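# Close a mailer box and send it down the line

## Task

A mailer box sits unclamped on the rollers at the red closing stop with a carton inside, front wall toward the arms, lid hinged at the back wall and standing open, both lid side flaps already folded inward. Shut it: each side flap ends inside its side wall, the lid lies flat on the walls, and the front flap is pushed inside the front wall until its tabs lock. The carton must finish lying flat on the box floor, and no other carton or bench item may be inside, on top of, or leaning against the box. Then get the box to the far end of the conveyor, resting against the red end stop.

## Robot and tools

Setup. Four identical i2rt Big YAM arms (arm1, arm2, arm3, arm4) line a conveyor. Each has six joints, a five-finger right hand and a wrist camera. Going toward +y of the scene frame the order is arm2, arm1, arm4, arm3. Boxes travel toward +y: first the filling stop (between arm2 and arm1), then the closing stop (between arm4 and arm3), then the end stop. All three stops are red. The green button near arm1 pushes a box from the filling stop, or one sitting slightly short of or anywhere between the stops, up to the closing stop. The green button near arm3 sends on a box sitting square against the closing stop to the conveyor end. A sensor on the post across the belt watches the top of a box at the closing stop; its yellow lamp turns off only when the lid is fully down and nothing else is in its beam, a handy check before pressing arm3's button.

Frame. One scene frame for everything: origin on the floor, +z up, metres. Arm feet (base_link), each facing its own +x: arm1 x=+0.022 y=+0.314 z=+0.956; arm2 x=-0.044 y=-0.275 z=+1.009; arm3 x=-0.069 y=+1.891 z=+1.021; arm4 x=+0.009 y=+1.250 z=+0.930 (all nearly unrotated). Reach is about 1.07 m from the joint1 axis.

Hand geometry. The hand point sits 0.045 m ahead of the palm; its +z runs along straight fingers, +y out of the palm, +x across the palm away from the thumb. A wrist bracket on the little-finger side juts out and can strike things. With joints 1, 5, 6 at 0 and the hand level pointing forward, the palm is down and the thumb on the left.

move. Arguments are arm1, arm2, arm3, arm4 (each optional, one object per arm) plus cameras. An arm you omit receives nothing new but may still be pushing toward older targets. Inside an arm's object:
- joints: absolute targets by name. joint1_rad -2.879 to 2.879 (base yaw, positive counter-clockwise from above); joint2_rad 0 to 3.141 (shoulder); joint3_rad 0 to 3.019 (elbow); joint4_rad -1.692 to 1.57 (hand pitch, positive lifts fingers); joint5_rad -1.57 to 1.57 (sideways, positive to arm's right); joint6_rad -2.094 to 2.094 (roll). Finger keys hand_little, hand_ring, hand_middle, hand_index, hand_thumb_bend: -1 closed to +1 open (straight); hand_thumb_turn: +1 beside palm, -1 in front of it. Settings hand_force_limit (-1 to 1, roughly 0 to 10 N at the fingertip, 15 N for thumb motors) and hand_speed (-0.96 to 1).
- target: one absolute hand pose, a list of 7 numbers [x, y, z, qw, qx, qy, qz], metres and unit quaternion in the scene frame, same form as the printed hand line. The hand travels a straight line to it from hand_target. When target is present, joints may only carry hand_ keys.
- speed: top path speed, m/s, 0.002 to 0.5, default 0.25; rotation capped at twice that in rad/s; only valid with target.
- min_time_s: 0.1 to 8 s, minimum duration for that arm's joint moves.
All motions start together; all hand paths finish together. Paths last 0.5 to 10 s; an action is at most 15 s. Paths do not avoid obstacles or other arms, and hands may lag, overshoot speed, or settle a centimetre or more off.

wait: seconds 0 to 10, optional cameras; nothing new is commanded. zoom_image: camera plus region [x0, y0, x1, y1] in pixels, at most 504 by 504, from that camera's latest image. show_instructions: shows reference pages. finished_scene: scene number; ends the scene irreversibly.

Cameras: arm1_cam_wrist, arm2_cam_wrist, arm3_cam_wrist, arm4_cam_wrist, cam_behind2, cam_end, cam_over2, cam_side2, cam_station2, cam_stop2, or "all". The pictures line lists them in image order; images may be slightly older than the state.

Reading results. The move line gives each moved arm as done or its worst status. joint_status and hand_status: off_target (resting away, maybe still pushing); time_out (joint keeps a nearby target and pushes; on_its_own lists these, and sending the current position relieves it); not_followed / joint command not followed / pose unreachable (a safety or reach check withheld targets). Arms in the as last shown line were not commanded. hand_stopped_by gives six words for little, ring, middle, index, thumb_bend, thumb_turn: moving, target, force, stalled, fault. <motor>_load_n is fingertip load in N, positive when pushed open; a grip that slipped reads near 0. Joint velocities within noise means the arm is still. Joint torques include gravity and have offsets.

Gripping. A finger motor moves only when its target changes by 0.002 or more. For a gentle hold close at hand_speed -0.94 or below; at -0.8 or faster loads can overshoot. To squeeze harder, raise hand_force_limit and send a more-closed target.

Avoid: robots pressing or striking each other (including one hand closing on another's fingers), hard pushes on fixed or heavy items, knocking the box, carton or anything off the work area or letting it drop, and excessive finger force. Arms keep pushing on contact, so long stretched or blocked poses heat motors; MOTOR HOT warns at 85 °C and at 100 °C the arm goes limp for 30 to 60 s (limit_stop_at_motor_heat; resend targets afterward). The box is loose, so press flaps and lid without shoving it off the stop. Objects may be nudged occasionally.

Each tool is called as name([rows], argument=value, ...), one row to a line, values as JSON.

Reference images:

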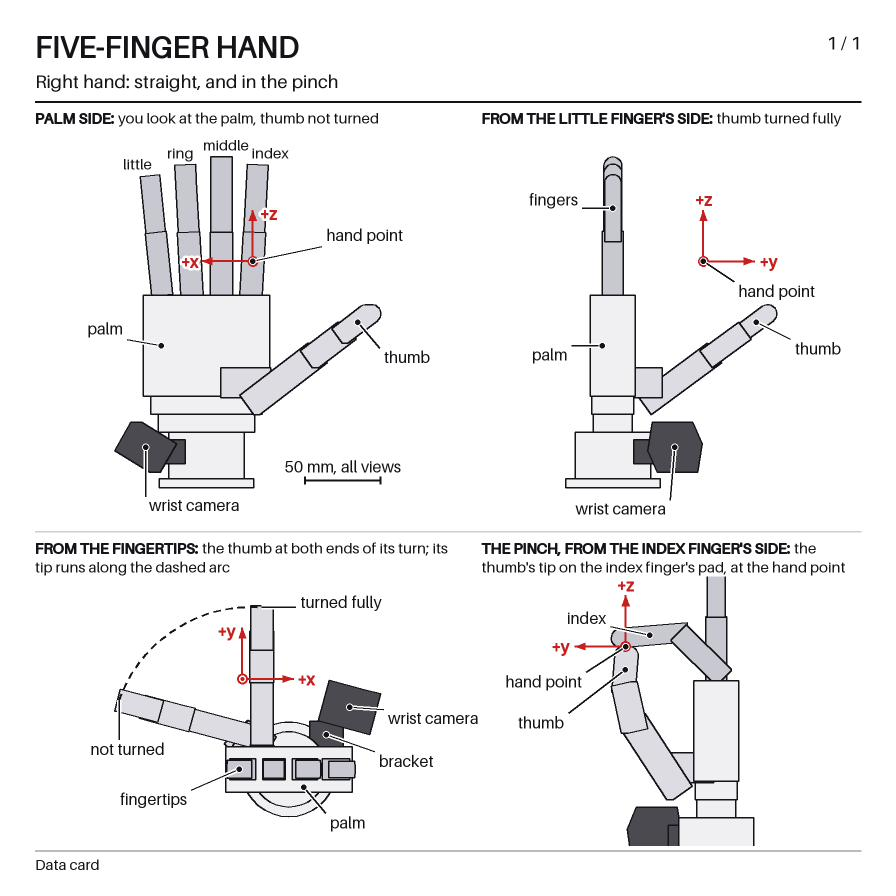

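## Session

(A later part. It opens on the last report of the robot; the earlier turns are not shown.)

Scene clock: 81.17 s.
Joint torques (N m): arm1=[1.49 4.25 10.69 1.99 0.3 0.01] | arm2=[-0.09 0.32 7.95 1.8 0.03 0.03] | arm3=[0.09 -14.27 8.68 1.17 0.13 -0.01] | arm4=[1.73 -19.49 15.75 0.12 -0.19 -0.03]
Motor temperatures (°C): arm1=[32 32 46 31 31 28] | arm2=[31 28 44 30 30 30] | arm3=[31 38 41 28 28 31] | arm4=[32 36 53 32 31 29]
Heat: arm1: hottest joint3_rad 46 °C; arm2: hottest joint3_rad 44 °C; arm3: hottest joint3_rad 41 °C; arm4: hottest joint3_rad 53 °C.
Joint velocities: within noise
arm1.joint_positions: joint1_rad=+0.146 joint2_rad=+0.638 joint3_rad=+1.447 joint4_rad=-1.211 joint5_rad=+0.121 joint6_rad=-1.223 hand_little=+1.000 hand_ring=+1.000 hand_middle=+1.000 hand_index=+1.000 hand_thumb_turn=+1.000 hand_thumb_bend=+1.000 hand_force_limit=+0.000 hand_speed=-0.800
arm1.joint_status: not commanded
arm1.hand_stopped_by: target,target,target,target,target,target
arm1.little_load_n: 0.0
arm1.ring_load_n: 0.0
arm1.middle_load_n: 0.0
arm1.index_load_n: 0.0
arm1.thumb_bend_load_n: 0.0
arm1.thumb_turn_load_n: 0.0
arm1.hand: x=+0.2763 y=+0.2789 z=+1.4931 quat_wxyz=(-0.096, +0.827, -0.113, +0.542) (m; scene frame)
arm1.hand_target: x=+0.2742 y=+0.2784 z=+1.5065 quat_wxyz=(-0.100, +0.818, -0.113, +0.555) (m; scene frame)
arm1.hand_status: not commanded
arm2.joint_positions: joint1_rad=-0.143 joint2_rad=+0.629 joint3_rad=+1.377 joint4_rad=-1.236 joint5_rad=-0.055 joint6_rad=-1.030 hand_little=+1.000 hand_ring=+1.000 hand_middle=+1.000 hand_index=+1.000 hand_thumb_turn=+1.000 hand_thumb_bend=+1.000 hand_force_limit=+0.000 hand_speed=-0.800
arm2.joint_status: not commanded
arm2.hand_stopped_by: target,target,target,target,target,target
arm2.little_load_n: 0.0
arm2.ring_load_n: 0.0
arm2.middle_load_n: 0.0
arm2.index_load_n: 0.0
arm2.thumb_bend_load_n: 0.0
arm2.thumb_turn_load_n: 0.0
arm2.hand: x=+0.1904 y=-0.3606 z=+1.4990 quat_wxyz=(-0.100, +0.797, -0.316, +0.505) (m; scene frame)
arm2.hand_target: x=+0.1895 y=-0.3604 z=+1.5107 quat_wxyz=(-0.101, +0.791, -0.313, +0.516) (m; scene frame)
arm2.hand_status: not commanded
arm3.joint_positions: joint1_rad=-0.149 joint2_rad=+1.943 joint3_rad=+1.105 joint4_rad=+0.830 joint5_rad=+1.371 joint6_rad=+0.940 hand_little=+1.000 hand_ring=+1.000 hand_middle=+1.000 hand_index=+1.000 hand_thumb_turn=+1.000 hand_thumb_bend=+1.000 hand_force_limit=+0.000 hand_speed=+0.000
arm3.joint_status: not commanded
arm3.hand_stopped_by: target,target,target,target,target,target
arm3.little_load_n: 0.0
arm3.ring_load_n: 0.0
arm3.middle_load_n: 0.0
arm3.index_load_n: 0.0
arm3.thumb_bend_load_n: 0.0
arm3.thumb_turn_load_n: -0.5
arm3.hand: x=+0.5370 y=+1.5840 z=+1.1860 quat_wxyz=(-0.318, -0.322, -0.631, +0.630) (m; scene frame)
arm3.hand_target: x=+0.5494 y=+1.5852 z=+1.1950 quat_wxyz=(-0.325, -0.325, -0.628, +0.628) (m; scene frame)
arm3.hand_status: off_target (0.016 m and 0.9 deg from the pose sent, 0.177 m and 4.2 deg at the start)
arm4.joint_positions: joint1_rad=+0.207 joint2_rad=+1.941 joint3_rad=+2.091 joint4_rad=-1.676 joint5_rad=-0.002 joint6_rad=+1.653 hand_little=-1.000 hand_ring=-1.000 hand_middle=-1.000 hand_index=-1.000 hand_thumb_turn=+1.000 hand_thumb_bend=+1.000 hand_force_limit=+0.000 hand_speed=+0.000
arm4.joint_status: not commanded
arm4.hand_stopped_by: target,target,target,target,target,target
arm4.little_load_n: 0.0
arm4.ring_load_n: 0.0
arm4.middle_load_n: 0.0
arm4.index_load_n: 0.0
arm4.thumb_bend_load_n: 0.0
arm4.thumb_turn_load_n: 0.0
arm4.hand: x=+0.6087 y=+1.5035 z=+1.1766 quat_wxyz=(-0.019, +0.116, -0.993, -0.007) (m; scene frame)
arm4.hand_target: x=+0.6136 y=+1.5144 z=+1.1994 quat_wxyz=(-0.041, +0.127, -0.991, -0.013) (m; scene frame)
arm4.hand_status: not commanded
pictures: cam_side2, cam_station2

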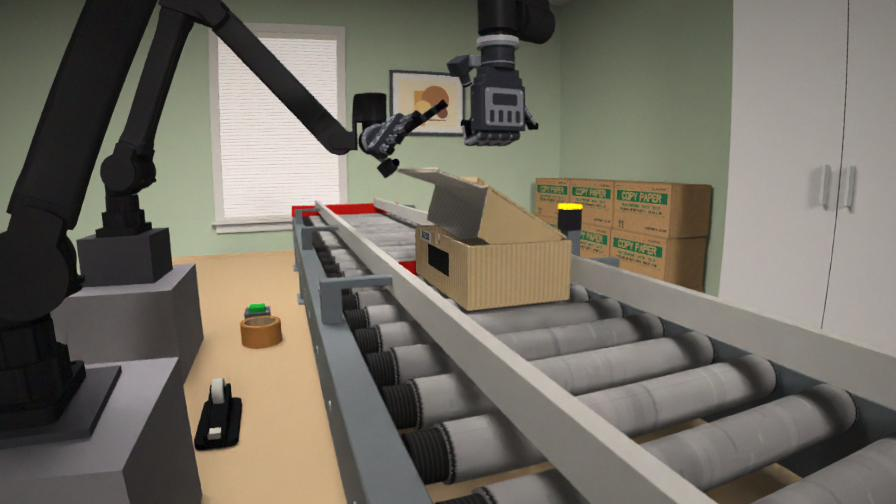

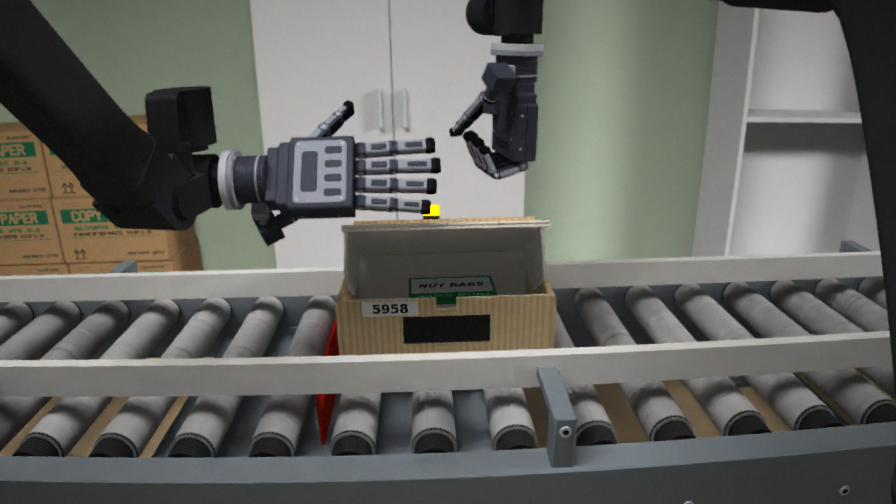

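move(arm3={"target": [0.590, 1.587, 1.150, 0.3246, 0.3246, 0.6282, -0.6282], "speed": 0.08}, cameras=["cam_side2","cam_station2"])

zoom_image(camera="cam_side2", region=[320, 130, 560, 310])

Scene clock: 85.20 s.
Joint torques (N m): arm1=[1.49 4.25 10.7 2.02 0.3 0.01] | arm2=[-0.26 0.56 7.68 2 0.01 0.01] | arm3=[0.32 -15.74 8.81 2.25 -0.02 0.07] | arm4=[1.73 -19.55 15.75 0.13 -0.19 -0.03]
Motor temperatures (°C): arm1=[32 32 46 31 31 28] | arm2=[31 28 44 30 30 30] | arm3=[31 38 42 28 28 31] | arm4=[32 36 54 32 31 29]
Heat: arm1: hottest joint3_rad 46 °C; arm2: hottest joint3_rad 44 °C; arm3: hottest joint3_rad 42 °C; arm4: hottest joint3_rad 54 °C.
move: arm3 off_target
Joint velocities: within noise
arm1, arm2, arm4: as last shown
arm1.little_load_n: -0.5
arm1.index_load_n: 0.5
arm3.joint_positions: joint1_rad=-0.136 joint2_rad=+2.094 joint3_rad=+1.221 joint4_rad=+0.830 joint5_rad=+1.392 joint6_rad=+0.940 hand_little=+1.000 hand_ring=+1.000 hand_middle=+1.000 hand_index=+1.000 hand_thumb_turn=+1.000 hand_thumb_bend=+1.000 hand_force_limit=+0.000 hand_speed=+0.000
arm3.joint_status: not commanded
arm3.hand_stopped_by: target,target,target,target,target,target
arm3.little_load_n: 0.0
arm3.ring_load_n: 0.0
arm3.middle_load_n: 0.0
arm3.index_load_n: 0.0
arm3.thumb_bend_load_n: 0.0
arm3.thumb_turn_load_n: -0.5
arm3.hand: x=+0.5729 y=+1.5839 z=+1.1369 quat_wxyz=(-0.303, -0.314, -0.638, +0.635) (m; scene frame)
arm3.hand_target: x=+0.5889 y=+1.5874 z=+1.1503 quat_wxyz=(-0.324, -0.325, -0.629, +0.628) (m; scene frame)
arm3.hand_status: off_target (0.022 m and 3.0 deg from the pose sent, 0.064 m and 0.9 deg at the start)
pictures: cam_side2, cam_station2

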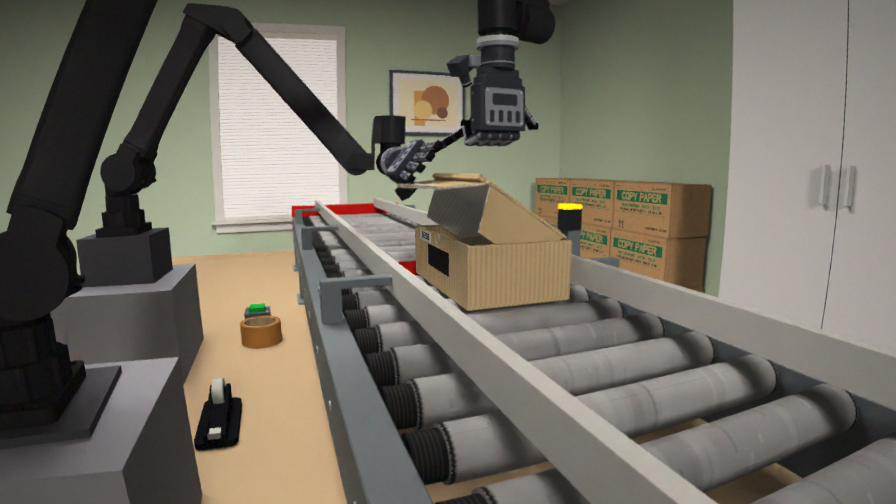

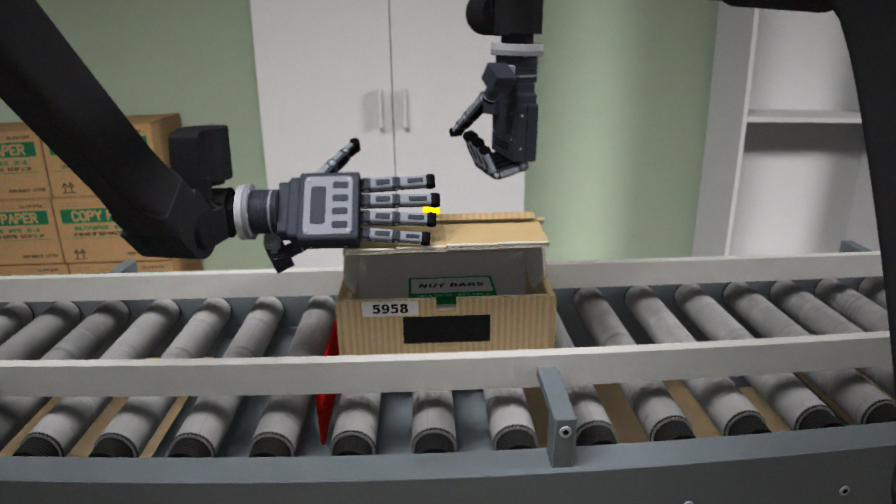

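Scaled by 2.100 from the camera's 896x504 image, which has a finer 1280x720 frame.

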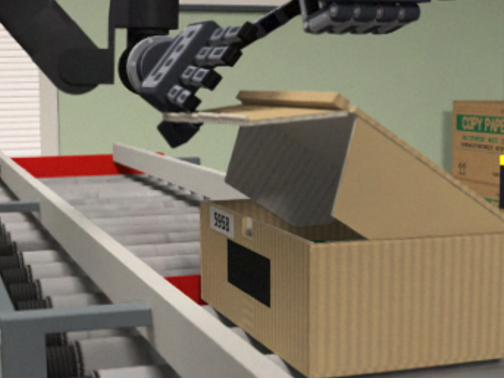

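move(arm3={"target": [0.596, 1.587, 1.133, 0.3954, 0.3954, 0.5862, -0.5862], "speed": 0.08})

move(arm3={"target": [0.602, 1.585, 1.120, 0.4545, 0.4545, 0.5417, -0.5417], "speed": 0.08}, cameras=["cam_side2","cam_station2"])

zoom_image(camera="cam_side2", region=[320, 130, 560, 310])

Scene clock: 91.40 s.
Joint torques (N m): arm1=[1.55 4.31 10.7 2 0.3 0.01] | arm2=[-0.62 1.55 7.75 1.94 0.02 0.06] | arm3=[0.32 -15.74 8.4 1.91 0.01 0.18] | arm4=[1.67 -19.49 15.72 0.14 -0.2 -0.03]
Motor temperatures (°C): arm1=[32 32 46 31 31 28] | arm2=[31 28 44 30 30 30] | arm3=[31 39 43 28 28 31] | arm4=[32 37 56 32 31 29]
Heat: arm1: hottest joint3_rad 46 °C; arm2: hottest joint3_rad 44 °C; arm3: hottest joint3_rad 43 °C; arm4: hottest joint3_rad 56 °C.
move: arm3 off_target
Joint velocities: within noise
arm1, arm2, arm4: as last shown
arm1.little_load_n: 0.0
arm1.ring_load_n: 0.5
arm1.index_load_n: 0.0
arm3.joint_positions: joint1_rad=-0.135 joint2_rad=+2.166 joint3_rad=+1.245 joint4_rad=+0.900 joint5_rad=+1.392 joint6_rad=+1.150 hand_little=+1.000 hand_ring=+1.000 hand_middle=+1.000 hand_index=+1.000 hand_thumb_turn=+1.000 hand_thumb_bend=+1.000 hand_force_limit=+0.000 hand_speed=+0.000
arm3.joint_status: not commanded
arm3.hand_stopped_by: target,target,target,target,target,target
arm3.little_load_n: 0.0
arm3.ring_load_n: 0.0
arm3.middle_load_n: 0.0
arm3.index_load_n: 0.0
arm3.thumb_bend_load_n: 0.0
arm3.thumb_turn_load_n: 0.0
arm3.hand: x=+0.5807 y=+1.5834 z=+1.1249 quat_wxyz=(-0.376, -0.384, -0.596, +0.596) (m; scene frame)
arm3.hand_target: x=+0.5951 y=+1.5874 z=+1.1330 quat_wxyz=(-0.395, -0.395, -0.586, +0.586) (m; scene frame)
arm3.hand_status: off_target (0.018 m and 3.1 deg from the pose sent, 0.024 m and 16.3 deg at the start)
pictures: none

Scene clock: 93.43 s.
Joint torques (N m): arm1=[1.55 4.25 10.7 2 0.3 0.01] | arm2=[-0.32 0.67 7.79 1.87 -0.01 0.08] | arm3=[0.21 -16.38 8.17 1.83 -0.03 0.2] | arm4=[1.67 -19.55 15.72 0.12 -0.19 -0.03]
Motor temperatures (°C): arm1=[32 32 46 31 31 28] | arm2=[31 28 44 30 30 30] | arm3=[31 39 43 28 28 31] | arm4=[32 37 56 32 31 29]
Heat: arm1: hottest joint3_rad 46 °C; arm2: hottest joint3_rad 44 °C; arm3: hottest joint3_rad 43 °C; arm4: hottest joint3_rad 56 °C.
move: arm3 off_target
Joint velocities: within noise
arm1, arm2, arm4: as last shown
arm1.ring_load_n: 0.0
arm3.joint_positions: joint1_rad=-0.134 joint2_rad=+2.237 joint3_rad=+1.284 joint4_rad=+0.935 joint5_rad=+1.392 joint6_rad=+1.358 hand_little=+1.000 hand_ring=+1.000 hand_middle=+1.000 hand_index=+1.000 hand_thumb_turn=+1.000 hand_thumb_bend=+1.000 hand_force_limit=+0.000 hand_speed=+0.000
arm3.joint_status: not commanded
arm3.hand_stopped_by: target,target,target,target,target,target
arm3.little_load_n: 0.0
arm3.ring_load_n: 0.0
arm3.middle_load_n: 0.0
arm3.index_load_n: 0.0
arm3.thumb_bend_load_n: 0.0
arm3.thumb_turn_load_n: 0.0
arm3.hand: x=+0.5880 y=+1.5819 z=+1.1128 quat_wxyz=(-0.437, -0.445, -0.552, +0.554) (m; scene frame)
arm3.hand_target: x=+0.6012 y=+1.5853 z=+1.1201 quat_wxyz=(-0.455, -0.454, -0.542, +0.542) (m; scene frame)
arm3.hand_status: off_target (0.016 m and 2.9 deg from the pose sent, 0.022 m and 15.0 deg at the start)
pictures: cam_side2, cam_station2

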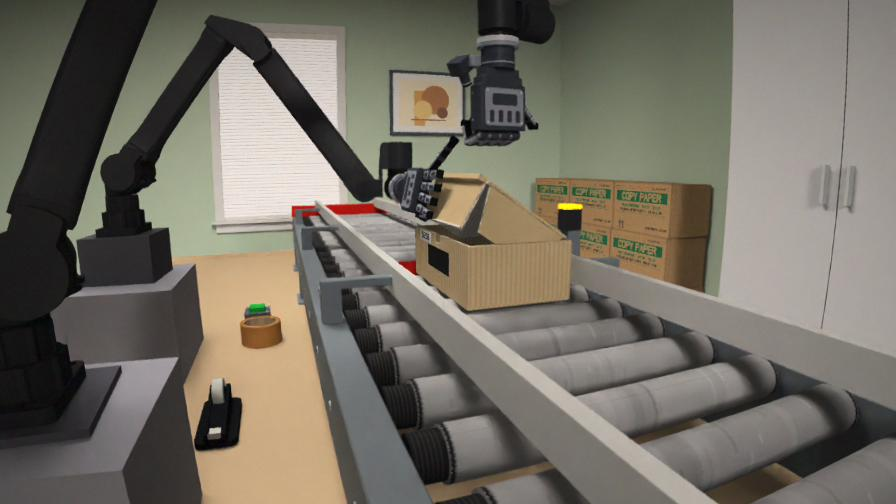

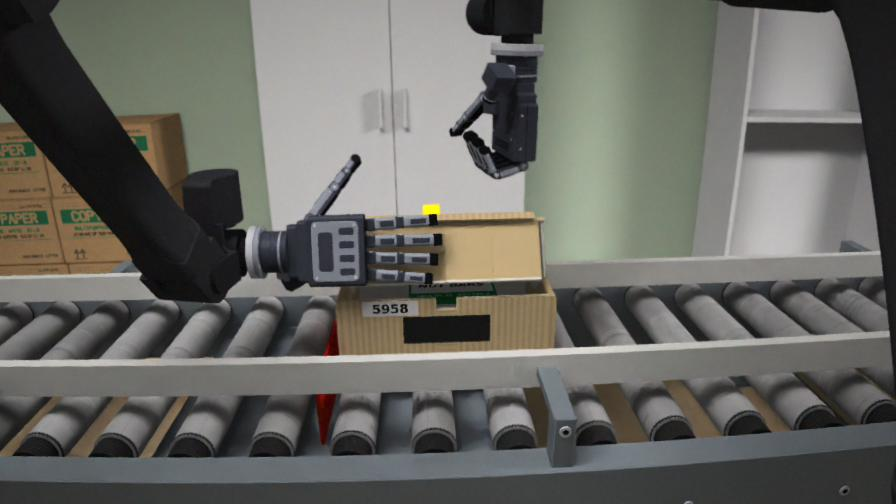

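Scaled by 2.100 from the camera's 896x504 image, which has a finer 1280x720 frame.

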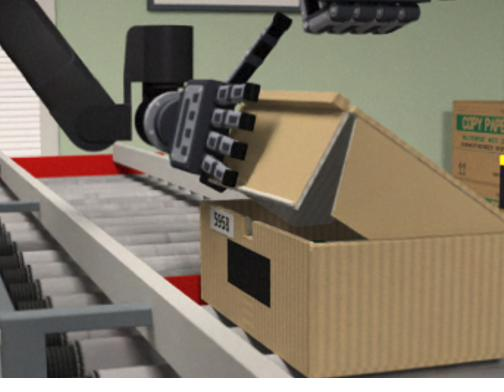

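move(arm3={"target": [0.610, 1.587, 1.123, 0.5417, 0.5417, 0.4545, -0.4545], "speed": 0.08})

move(arm3={"target": [0.612, 1.588, 1.150, 0.5792, 0.5792, 0.4056, -0.4056], "speed": 0.08}, cameras=["cam_side2","cam_station2"])

zoom_image(camera="cam_side2", region=[320, 130, 560, 310])

zoom_image(camera="cam_station2", region=[300, 180, 600, 380])

Scene clock: 100.83 s.
Joint torques (N m): arm1=[1.49 4.25 10.69 2 0.3 0.01] | arm2=[-1.2 1.08 7.68 2.1 0 0.04] | arm3=[0.73 -16.09 10.3 2.09 -0.93 0.59] | arm4=[1.73 -19.49 15.73 0.12 -0.19 -0.03]
Motor temperatures (°C): arm1=[32 32 46 31 31 28] | arm2=[31 28 45 30 30 30] | arm3=[31 39 43 28 28 31] | arm4=[32 38 57 32 31 29]
Heat: arm1: hottest joint3_rad 46 °C; arm2: hottest joint3_rad 45 °C; arm3: hottest joint3_rad 43 °C; arm4: hottest joint3_rad 57 °C.
move: arm3 off_target
Joint velocities: within noise
arm1, arm2, arm4: as last shown
arm3.joint_positions: joint1_rad=-0.133 joint2_rad=+2.295 joint3_rad=+1.319 joint4_rad=+0.951 joint5_rad=+1.424 joint6_rad=+1.648 hand_little=+1.000 hand_ring=+1.000 hand_middle=+1.000 hand_index=+1.000 hand_thumb_turn=+1.000 hand_thumb_bend=+1.000 hand_force_limit=+0.000 hand_speed=+0.000
arm3.joint_status: not commanded
arm3.hand_stopped_by: target,target,target,target,target,target
arm3.little_load_n: -2.5
arm3.ring_load_n: 0.0
arm3.middle_load_n: 0.0
arm3.index_load_n: 0.0
arm3.thumb_bend_load_n: 0.0
arm3.thumb_turn_load_n: 0.0
arm3.hand: x=+0.5821 y=+1.5801 z=+1.1074 quat_wxyz=(-0.503, -0.526, -0.476, +0.494) (m; scene frame)
arm3.hand_target: x=+0.6073 y=+1.5883 z=+1.1235 quat_wxyz=(-0.542, -0.540, -0.455, +0.456) (m; scene frame)
arm3.hand_status: off_target (0.033 m and 7.1 deg from the pose sent, 0.025 m and 22.9 deg at the start)
arm4.ring_load_n: 0.5
pictures: none

Scene clock: 102.67 s.
Joint torques (N m): arm1=[1.55 4.31 10.69 2 0.3 0.01] | arm2=[-0.44 0.62 7.68 1.85 -0.01 0.05] | arm3=[1.03 -17.55 11.7 1.95 -1.62 0.74] | arm4=[1.67 -19.49 15.73 0.13 -0.2 -0.03]
Motor temperatures (°C): arm1=[32 32 46 31 31 28] | arm2=[31 28 45 30 30 30] | arm3=[31 39 43 28 29 31] | arm4=[32 38 57 32 31 29]
Heat: arm1: hottest joint3_rad 46 °C; arm2: hottest joint3_rad 45 °C; arm3: hottest joint3_rad 43 °C; arm4: hottest joint3_rad 57 °C.
move: arm3 off_target
Joint velocities: within noise
arm1, arm2, arm4: as last shown
arm2.index_load_n: -0.5
arm3.joint_positions: joint1_rad=-0.133 joint2_rad=+2.297 joint3_rad=+1.319 joint4_rad=+0.969 joint5_rad=+1.447 joint6_rad=+1.756 hand_little=+1.000 hand_ring=+1.000 hand_middle=+1.000 hand_index=+1.000 hand_thumb_turn=+1.000 hand_thumb_bend=+1.000 hand_force_limit=+0.000 hand_speed=+0.000
arm3.joint_status: not commanded
arm3.hand_stopped_by: target,target,target,target,target,target
arm3.little_load_n: -1.5
arm3.ring_load_n: 0.0
arm3.middle_load_n: 0.0
arm3.index_load_n: 0.0
arm3.thumb_bend_load_n: 0.0
arm3.thumb_turn_load_n: 0.0
arm3.hand: x=+0.5728 y=+1.5794 z=+1.1149 quat_wxyz=(-0.528, -0.558, -0.436, +0.469) (m; scene frame)
arm3.hand_target: x=+0.6063 y=+1.5904 z=+1.1513 quat_wxyz=(-0.582, -0.575, -0.404, +0.409) (m; scene frame)
arm3.hand_status: off_target (0.053 m and 10.2 deg from the pose sent, 0.053 m and 16.8 deg at the start)
arm4.little_load_n: 0.5
arm4.ring_load_n: 0.0
pictures: cam_side2, cam_station2

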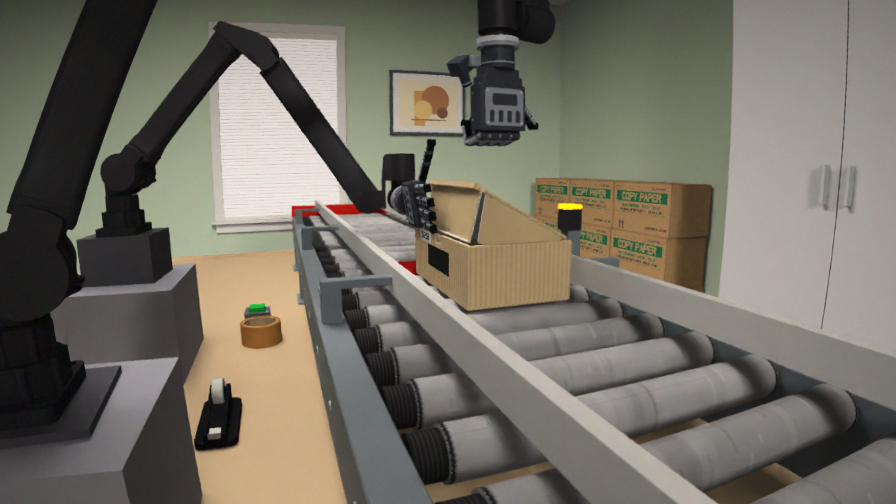

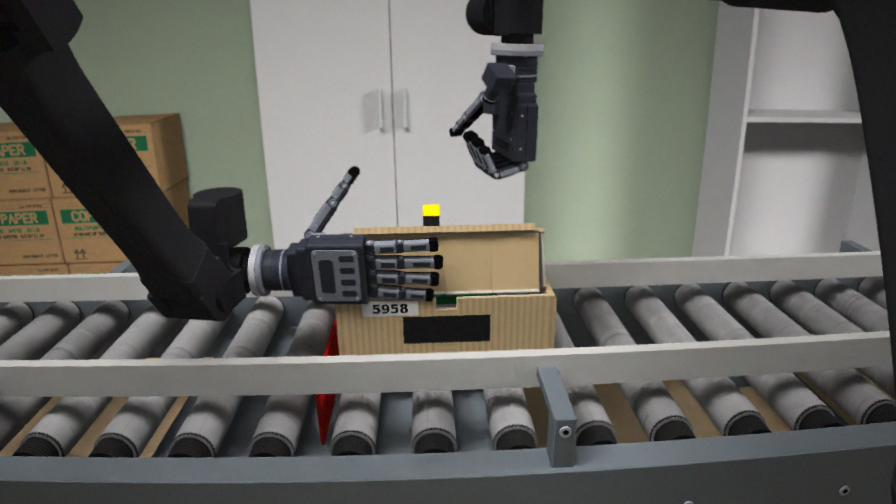

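Scaled by 2.100 from the camera's 896x504 image, which has a finer 1280x720 frame.

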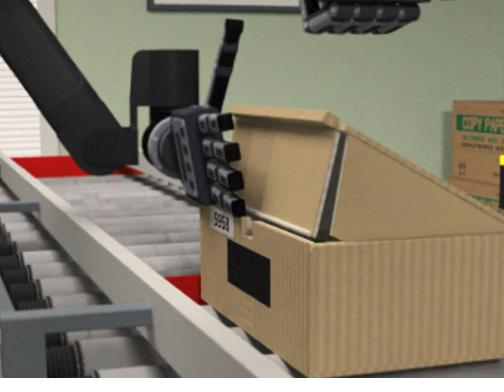

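Scaled by 1.680 from the camera's 896x504 image, which has a finer 1280x720 frame.

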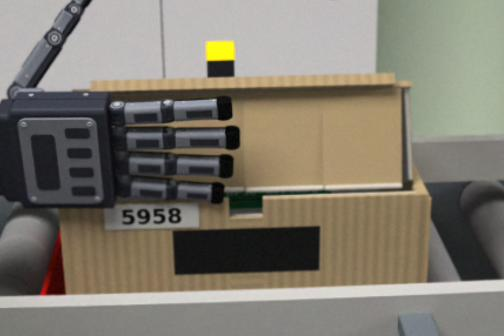

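move(arm3={"target": [0.600, 1.588, 1.160, 0.561, 0.561, 0.4305, -0.4305], "speed": 0.08}, arm4={"target": [0.605, 1.515, 1.110, 0, -0.1305, 0.9914, 0], "speed": 0.06}, cameras=["cam_side2","cam_station2"])

zoom_image(camera="cam_side2", region=[320, 130, 560, 310])

zoom_image(camera="cam_station2", region=[300, 180, 600, 380])

Scene clock: 114.17 s.
Joint torques (N m): arm1=[1.49 4.31 10.7 2 0.3 0.01] | arm2=[-0.44 0.85 7.64 2.04 0.02 0.06] | arm3=[0.67 -21.6 7.62 1.44 -1.61 0.37] | arm4=[1.79 -17.96 8.95 0.95 0.01 -0.03]
Motor temperatures (°C): arm1=[32 32 46 31 31 28] | arm2=[31 28 45 30 30 30] | arm3=[31 40 44 28 33 32] | arm4=[32 39 58 32 31 29]
Heat: arm1: hottest joint3_rad 46 °C; arm2: hottest joint3_rad 45 °C; arm3: hottest joint3_rad 44 °C; arm4: hottest joint3_rad 58 °C.
move: arm3 off_target; arm4 off_target
Joint velocities: within noise
arm1, arm2: as last shown
arm2.index_load_n: 0.0
arm3.joint_positions: joint1_rad=-0.133 joint2_rad=+2.291 joint3_rad=+1.319 joint4_rad=+0.933 joint5_rad=+1.443 joint6_rad=+1.752 hand_little=+1.000 hand_ring=+1.000 hand_middle=+1.000 hand_index=+1.000 hand_thumb_turn=+1.000 hand_thumb_bend=+1.000 hand_force_limit=+0.000 hand_speed=+0.000
arm3.joint_status: not commanded
arm3.hand_stopped_by: target,target,target,target,target,target
arm3.little_load_n: -0.5
arm3.ring_load_n: 0.0
arm3.middle_load_n: 0.0
arm3.index_load_n: 0.0
arm3.thumb_bend_load_n: 0.0
arm3.thumb_turn_load_n: 0.0
arm3.hand: x=+0.5752 y=+1.5793 z=+1.1137 quat_wxyz=(-0.520, -0.552, -0.447, +0.475) (m; scene frame)
arm3.hand_target: x=+0.5968 y=+1.5891 z=+1.1605 quat_wxyz=(-0.562, -0.560, -0.429, +0.432) (m; scene frame)
arm3.hand_status: off_target (0.053 m and 7.3 deg from the pose sent, 0.053 m and 5.9 deg at the start)
arm4.joint_positions: joint1_rad=+0.213 joint2_rad=+1.944 joint3_rad=+1.976 joint4_rad=-1.570 joint5_rad=+0.002 joint6_rad=+1.653 hand_little=-1.000 hand_ring=-1.000 hand_middle=-1.000 hand_index=-1.000 hand_thumb_turn=+1.000 hand_thumb_bend=+1.000 hand_force_limit=+0.000 hand_speed=+0.000
arm4.joint_status: not commanded
arm4.hand_stopped_by: target,target,target,target,target,target
arm4.little_load_n: 0.0
arm4.ring_load_n: 0.0
arm4.middle_load_n: 0.0
arm4.index_load_n: 0.0
arm4.thumb_bend_load_n: 0.0
arm4.thumb_turn_load_n: 0.0
arm4.hand: x=+0.6087 y=+1.5072 z=+1.1302 quat_wxyz=(-0.013, +0.119, -0.993, -0.004) (m; scene frame)
arm4.hand_target: x=+0.6045 y=+1.5147 z=+1.1102 quat_wxyz=(+0.000, +0.131, -0.991, +0.000) (m; scene frame)
arm4.hand_status: off_target (0.022 m and 2.1 deg from the pose sent, 0.068 m and 2.9 deg at the start)
pictures: cam_side2, cam_station2

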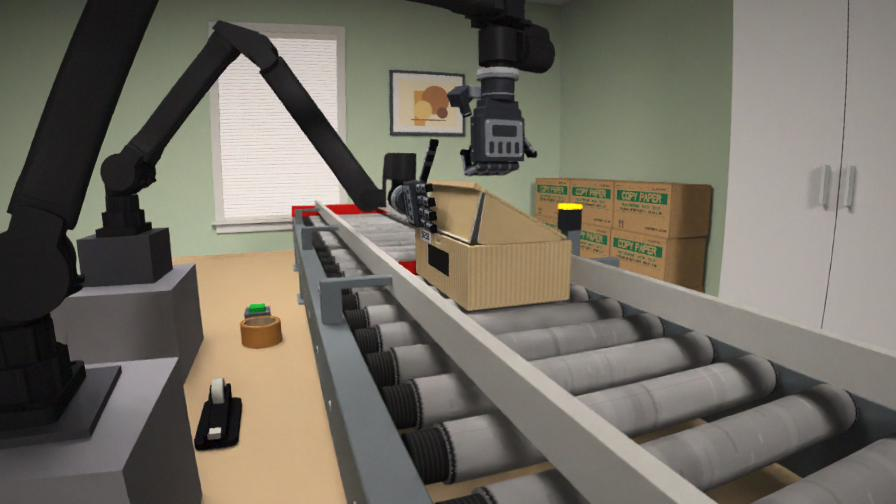

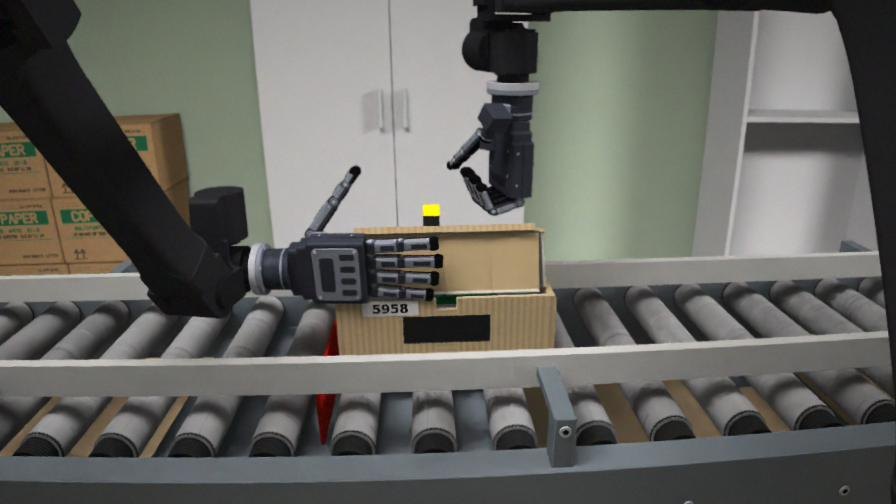

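Scaled by 2.100 from the camera's 896x504 image, which has a finer 1280x720 frame.

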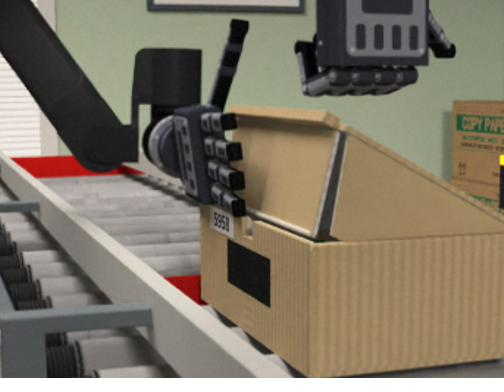

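Scaled by 1.680 from the camera's 896x504 image, which has a finer 1280x720 frame.

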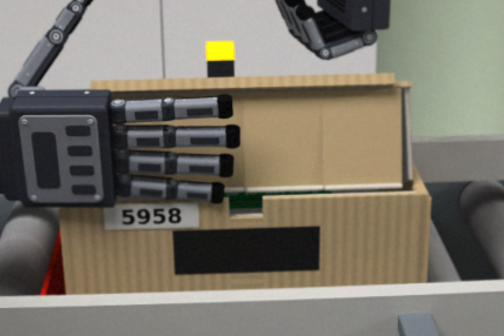

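wait(seconds=0.1, cameras=["cam_behind2","cam_stop2","arm3_cam_wrist","cam_over2","arm4_cam_wrist"])

Scene clock: 129.20 s.
Joint torques (N m): arm1=[1.55 4.25 10.7 2.02 0.3 0.01] | arm2=[-0.26 0.91 7.71 1.78 0 0.09] | arm3=[0.67 -21.6 7.61 1.43 -1.61 0.37] | arm4=[1.79 -17.9 8.95 0.96 0.01 -0.03]
Motor temperatures (°C): arm1=[32 32 47 31 31 28] | arm2=[31 28 45 30 30 30] | arm3=[31 42 43 28 36 32] | arm4=[32 38 53 32 31 29]
Heat: arm1: hottest joint3_rad 47 °C; arm2: hottest joint3_rad 45 °C; arm3: hottest joint3_rad 43 °C; arm4: hottest joint3_rad 53 °C.
Joint velocities: within noise
arm1.joint_positions: joint1_rad=+0.146 joint2_rad=+0.638 joint3_rad=+1.447 joint4_rad=-1.211 joint5_rad=+0.121 joint6_rad=-1.223 hand_little=+1.000 hand_ring=+1.000 hand_middle=+1.000 hand_index=+1.000 hand_thumb_turn=+1.000 hand_thumb_bend=+1.000 hand_force_limit=+0.000 hand_speed=-0.800
arm1.joint_status: not commanded
arm1.hand_stopped_by: target,target,target,target,target,target
arm1.little_load_n: 0.0
arm1.ring_load_n: 0.0
arm1.middle_load_n: 0.0
arm1.index_load_n: 0.0
arm1.thumb_bend_load_n: 0.0
arm1.thumb_turn_load_n: 0.0
arm1.hand: x=+0.2763 y=+0.2789 z=+1.4931 quat_wxyz=(-0.096, +0.827, -0.113, +0.542) (m; scene frame)
arm1.hand_target: x=+0.2742 y=+0.2784 z=+1.5065 quat_wxyz=(-0.100, +0.818, -0.113, +0.555) (m; scene frame)
arm1.hand_status: not commanded
arm2.joint_positions: joint1_rad=-0.143 joint2_rad=+0.629 joint3_rad=+1.377 joint4_rad=-1.236 joint5_rad=-0.055 joint6_rad=-1.030 hand_little=+1.000 hand_ring=+1.000 hand_middle=+1.000 hand_index=+1.000 hand_thumb_turn=+1.000 hand_thumb_bend=+1.000 hand_force_limit=+0.000 hand_speed=-0.800
arm2.joint_status: not commanded
arm2.hand_stopped_by: target,target,target,target,target,target
arm2.little_load_n: 0.0
arm2.ring_load_n: 0.0
arm2.middle_load_n: 0.0
arm2.index_load_n: 0.0
arm2.thumb_bend_load_n: 0.0
arm2.thumb_turn_load_n: 0.0
arm2.hand: x=+0.1904 y=-0.3606 z=+1.4990 quat_wxyz=(-0.100, +0.797, -0.316, +0.505) (m; scene frame)
arm2.hand_target: x=+0.1895 y=-0.3604 z=+1.5107 quat_wxyz=(-0.101, +0.791, -0.313, +0.516) (m; scene frame)
arm2.hand_status: not commanded
arm3.joint_positions: joint1_rad=-0.133 joint2_rad=+2.291 joint3_rad=+1.319 joint4_rad=+0.933 joint5_rad=+1.443 joint6_rad=+1.752 hand_little=+1.000 hand_ring=+1.000 hand_middle=+1.000 hand_index=+1.000 hand_thumb_turn=+1.000 hand_thumb_bend=+1.000 hand_force_limit=+0.000 hand_speed=+0.000
arm3.joint_status: not commanded
arm3.hand_stopped_by: target,target,target,target,target,target
arm3.little_load_n: -0.5
arm3.ring_load_n: 0.0
arm3.middle_load_n: 0.0
arm3.index_load_n: 0.0
arm3.thumb_bend_load_n: 0.0
arm3.thumb_turn_load_n: 0.0
arm3.hand: x=+0.5752 y=+1.5793 z=+1.1137 quat_wxyz=(-0.520, -0.552, -0.447, +0.475) (m; scene frame)
arm3.hand_target: x=+0.5968 y=+1.5891 z=+1.1605 quat_wxyz=(-0.562, -0.560, -0.429, +0.432) (m; scene frame)
arm3.hand_status: off_target (0.053 m and 7.3 deg from the pose sent, 0.053 m and 5.9 deg at the start)
arm4.joint_positions: joint1_rad=+0.213 joint2_rad=+1.944 joint3_rad=+1.976 joint4_rad=-1.570 joint5_rad=+0.002 joint6_rad=+1.653 hand_little=-1.000 hand_ring=-1.000 hand_middle=-1.000 hand_index=-1.000 hand_thumb_turn=+1.000 hand_thumb_bend=+1.000 hand_force_limit=+0.000 hand_speed=+0.000
arm4.joint_status: not commanded
arm4.hand_stopped_by: target,target,target,target,target,target
arm4.little_load_n: 0.0
arm4.ring_load_n: 0.0
arm4.middle_load_n: 0.5
arm4.index_load_n: 0.0
arm4.thumb_bend_load_n: 0.0
arm4.thumb_turn_load_n: 0.0
arm4.hand: x=+0.6087 y=+1.5072 z=+1.1302 quat_wxyz=(-0.013, +0.119, -0.993, -0.004) (m; scene frame)
arm4.hand_target: x=+0.6045 y=+1.5147 z=+1.1102 quat_wxyz=(+0.000, +0.131, -0.991, +0.000) (m; scene frame)
arm4.hand_status: off_target (0.022 m and 2.1 deg from the pose sent, 0.068 m and 2.9 deg at the start)
wait: 0.10 s; at rest from the start
pictures: arm3_cam_wrist, arm4_cam_wrist, cam_behind2, cam_over2, cam_stop2

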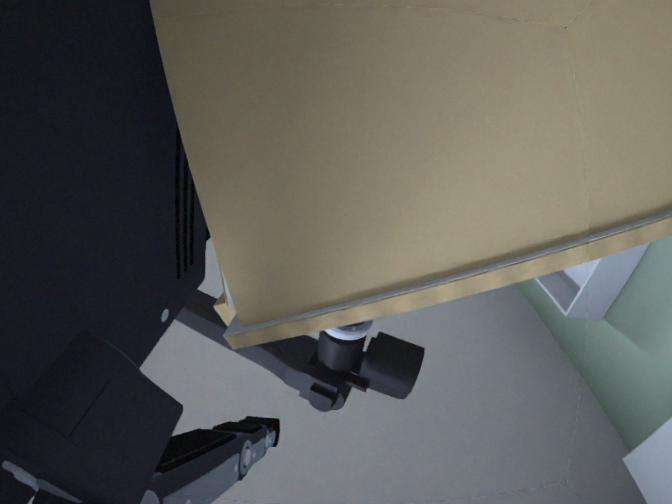

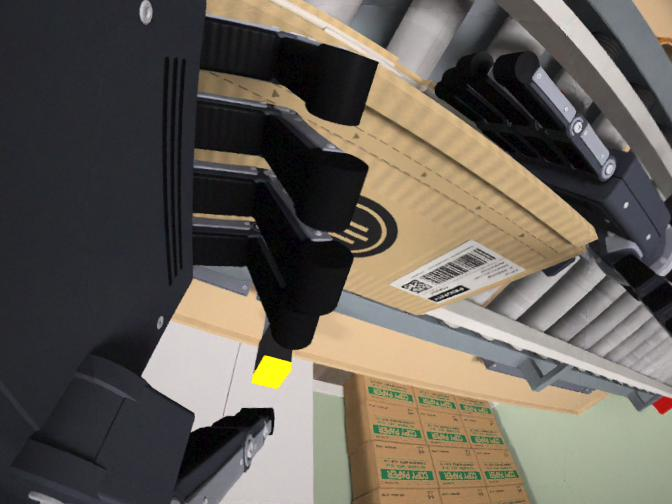

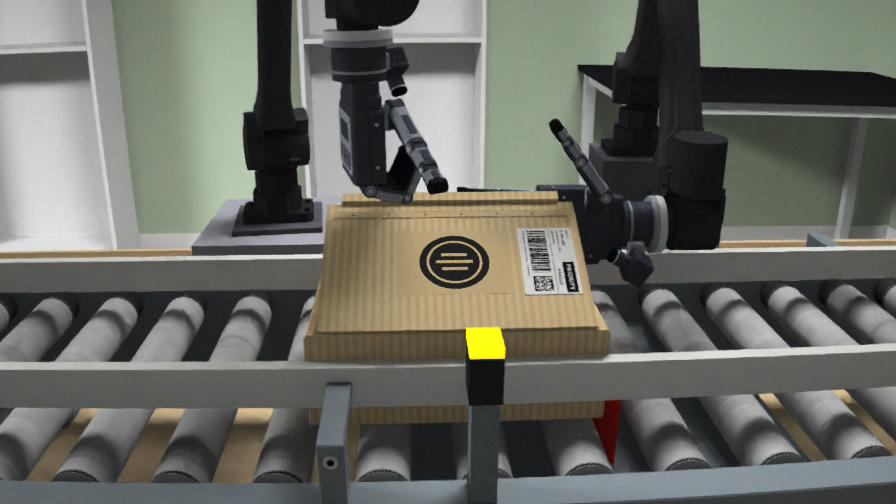

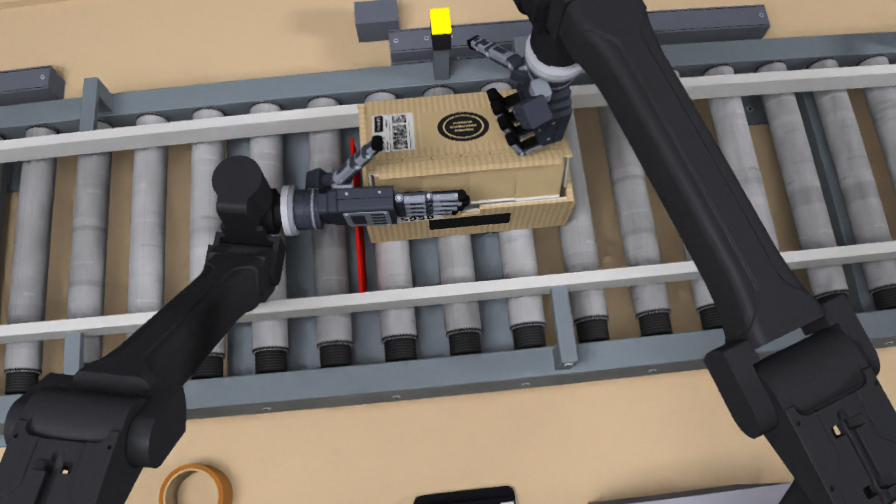

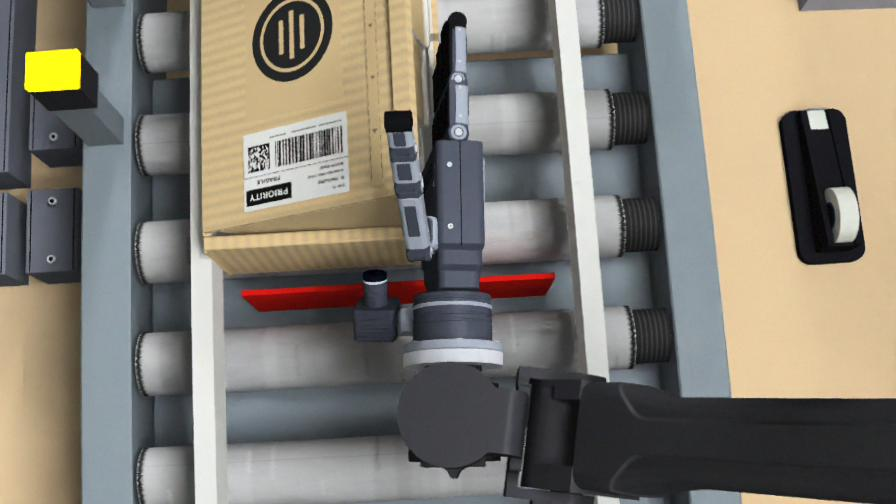

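move(arm3={"target": [0.595, 1.585, 1.140, 0.561, 0.561, 0.4305, -0.4305], "speed": 0.08}, arm4={"target": [0.605, 1.515, 1.080, 0, -0.1305, 0.9914, 0], "speed": 0.06}, cameras=["cam_side2","cam_station2"])

zoom_image(camera="cam_side2", region=[320, 130, 560, 310])

zoom_image(camera="cam_station2", region=[300, 180, 600, 380])

Scene clock: 136.30 s.
Joint torques (N m): arm1=[1.55 4.31 10.69 2 0.3 0.01] | arm2=[-0.62 0.26 7.71 2.03 -0.03 0.09] | arm3=[0.32 -18.84 7.56 2.44 -1.52 0.5] | arm4=[1.73 -17.38 8.02 0.53 -0.07 -0.02]
Motor temperatures (°C): arm1=[32 32 47 31 31 28] | arm2=[31 28 45 30 30 30] | arm3=[31 43 43 28 37 32] | arm4=[32 38 52 32 31 29]
Heat: arm1: hottest joint3_rad 47 °C; arm2: hottest joint3_rad 45 °C; arm3: hottest joint2_rad 43 °C; arm4: hottest joint3_rad 52 °C.
move: arm3 off_target; arm4 off_target
Joint velocities: within noise
arm1, arm2: as last shown
arm3.joint_positions: joint1_rad=-0.134 joint2_rad=+2.289 joint3_rad=+1.316 joint4_rad=+0.933 joint5_rad=+1.435 joint6_rad=+1.751 hand_little=+1.000 hand_ring=+1.000 hand_middle=+1.000 hand_index=+1.000 hand_thumb_turn=+1.000 hand_thumb_bend=+1.000 hand_force_limit=+0.000 hand_speed=+0.000
arm3.joint_status: not commanded
arm3.hand_stopped_by: target,target,target,target,target,target
arm3.little_load_n: 0.5
arm3.ring_load_n: 0.0
arm3.middle_load_n: 0.0
arm3.index_load_n: 0.0
arm3.thumb_bend_load_n: 0.0
arm3.thumb_turn_load_n: 0.0
arm3.hand: x=+0.5755 y=+1.5791 z=+1.1131 quat_wxyz=(-0.521, -0.549, -0.450, +0.474) (m; scene frame)
arm3.hand_target: x=+0.5931 y=+1.5856 z=+1.1405 quat_wxyz=(-0.561, -0.560, -0.430, +0.432) (m; scene frame)
arm3.hand_status: off_target (0.034 m and 7.3 deg from the pose sent, 0.034 m and 7.3 deg at the start)
arm4.joint_positions: joint1_rad=+0.213 joint2_rad=+1.943 joint3_rad=+1.916 joint4_rad=-1.483 joint5_rad=+0.004 joint6_rad=+1.652 hand_little=-1.000 hand_ring=-1.000 hand_middle=-1.000 hand_index=-1.000 hand_thumb_turn=+1.000 hand_thumb_bend=+1.000 hand_force_limit=+0.000 hand_speed=+0.000
arm4.joint_status: not commanded
arm4.hand_stopped_by: target,target,target,target,target,target
arm4.little_load_n: -1.0
arm4.ring_load_n: 0.0
arm4.middle_load_n: 0.0
arm4.index_load_n: 0.0
arm4.thumb_bend_load_n: 0.0
arm4.thumb_turn_load_n: 0.0
arm4.hand: x=+0.6153 y=+1.5091 z=+1.1091 quat_wxyz=(-0.027, +0.119, -0.993, -0.006) (m; scene frame)
arm4.hand_target: x=+0.6045 y=+1.5146 z=+1.0806 quat_wxyz=(+0.000, +0.130, -0.991, +0.000) (m; scene frame)
arm4.hand_status: off_target (0.031 m and 3.4 deg from the pose sent, 0.051 m and 2.1 deg at the start)
pictures: cam_side2, cam_station2

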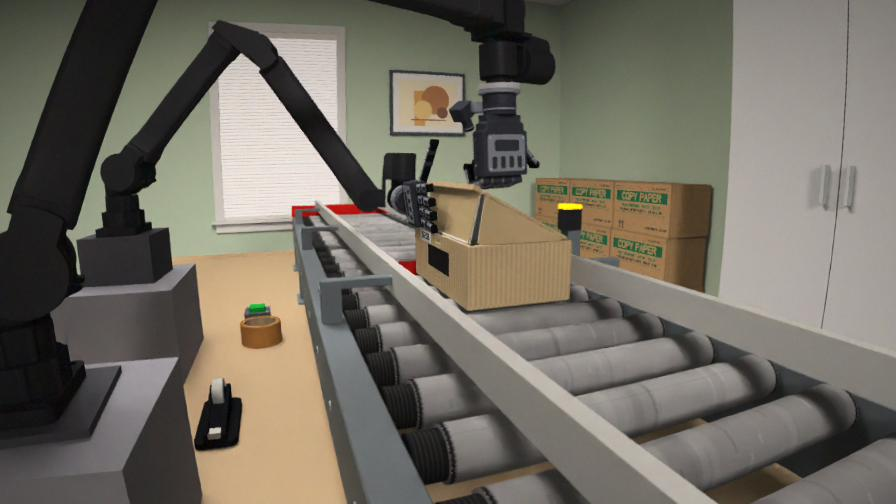

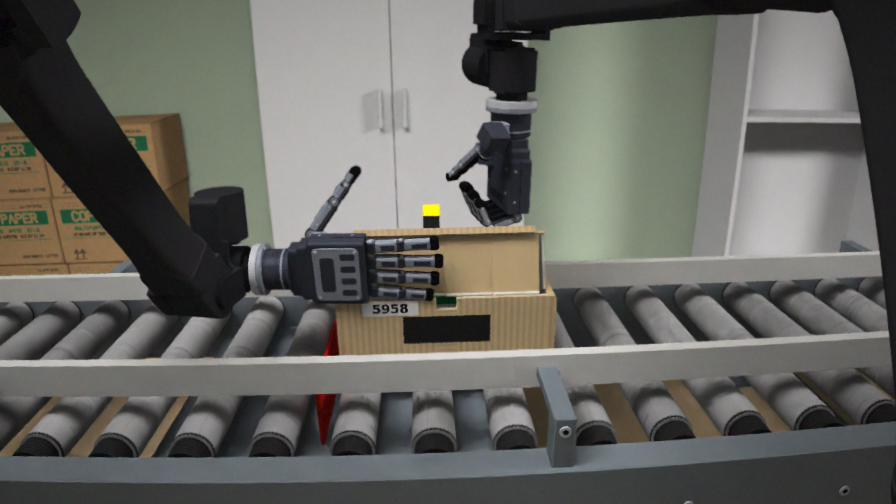

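Scaled by 2.100 from the camera's 896x504 image, which has a finer 1280x720 frame.

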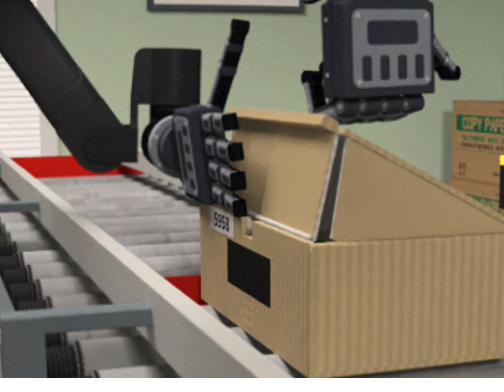

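Scaled by 1.680 from the camera's 896x504 image, which has a finer 1280x720 frame.

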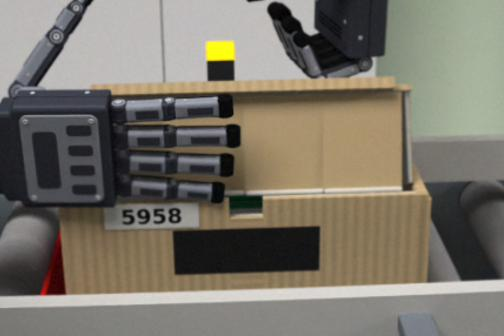

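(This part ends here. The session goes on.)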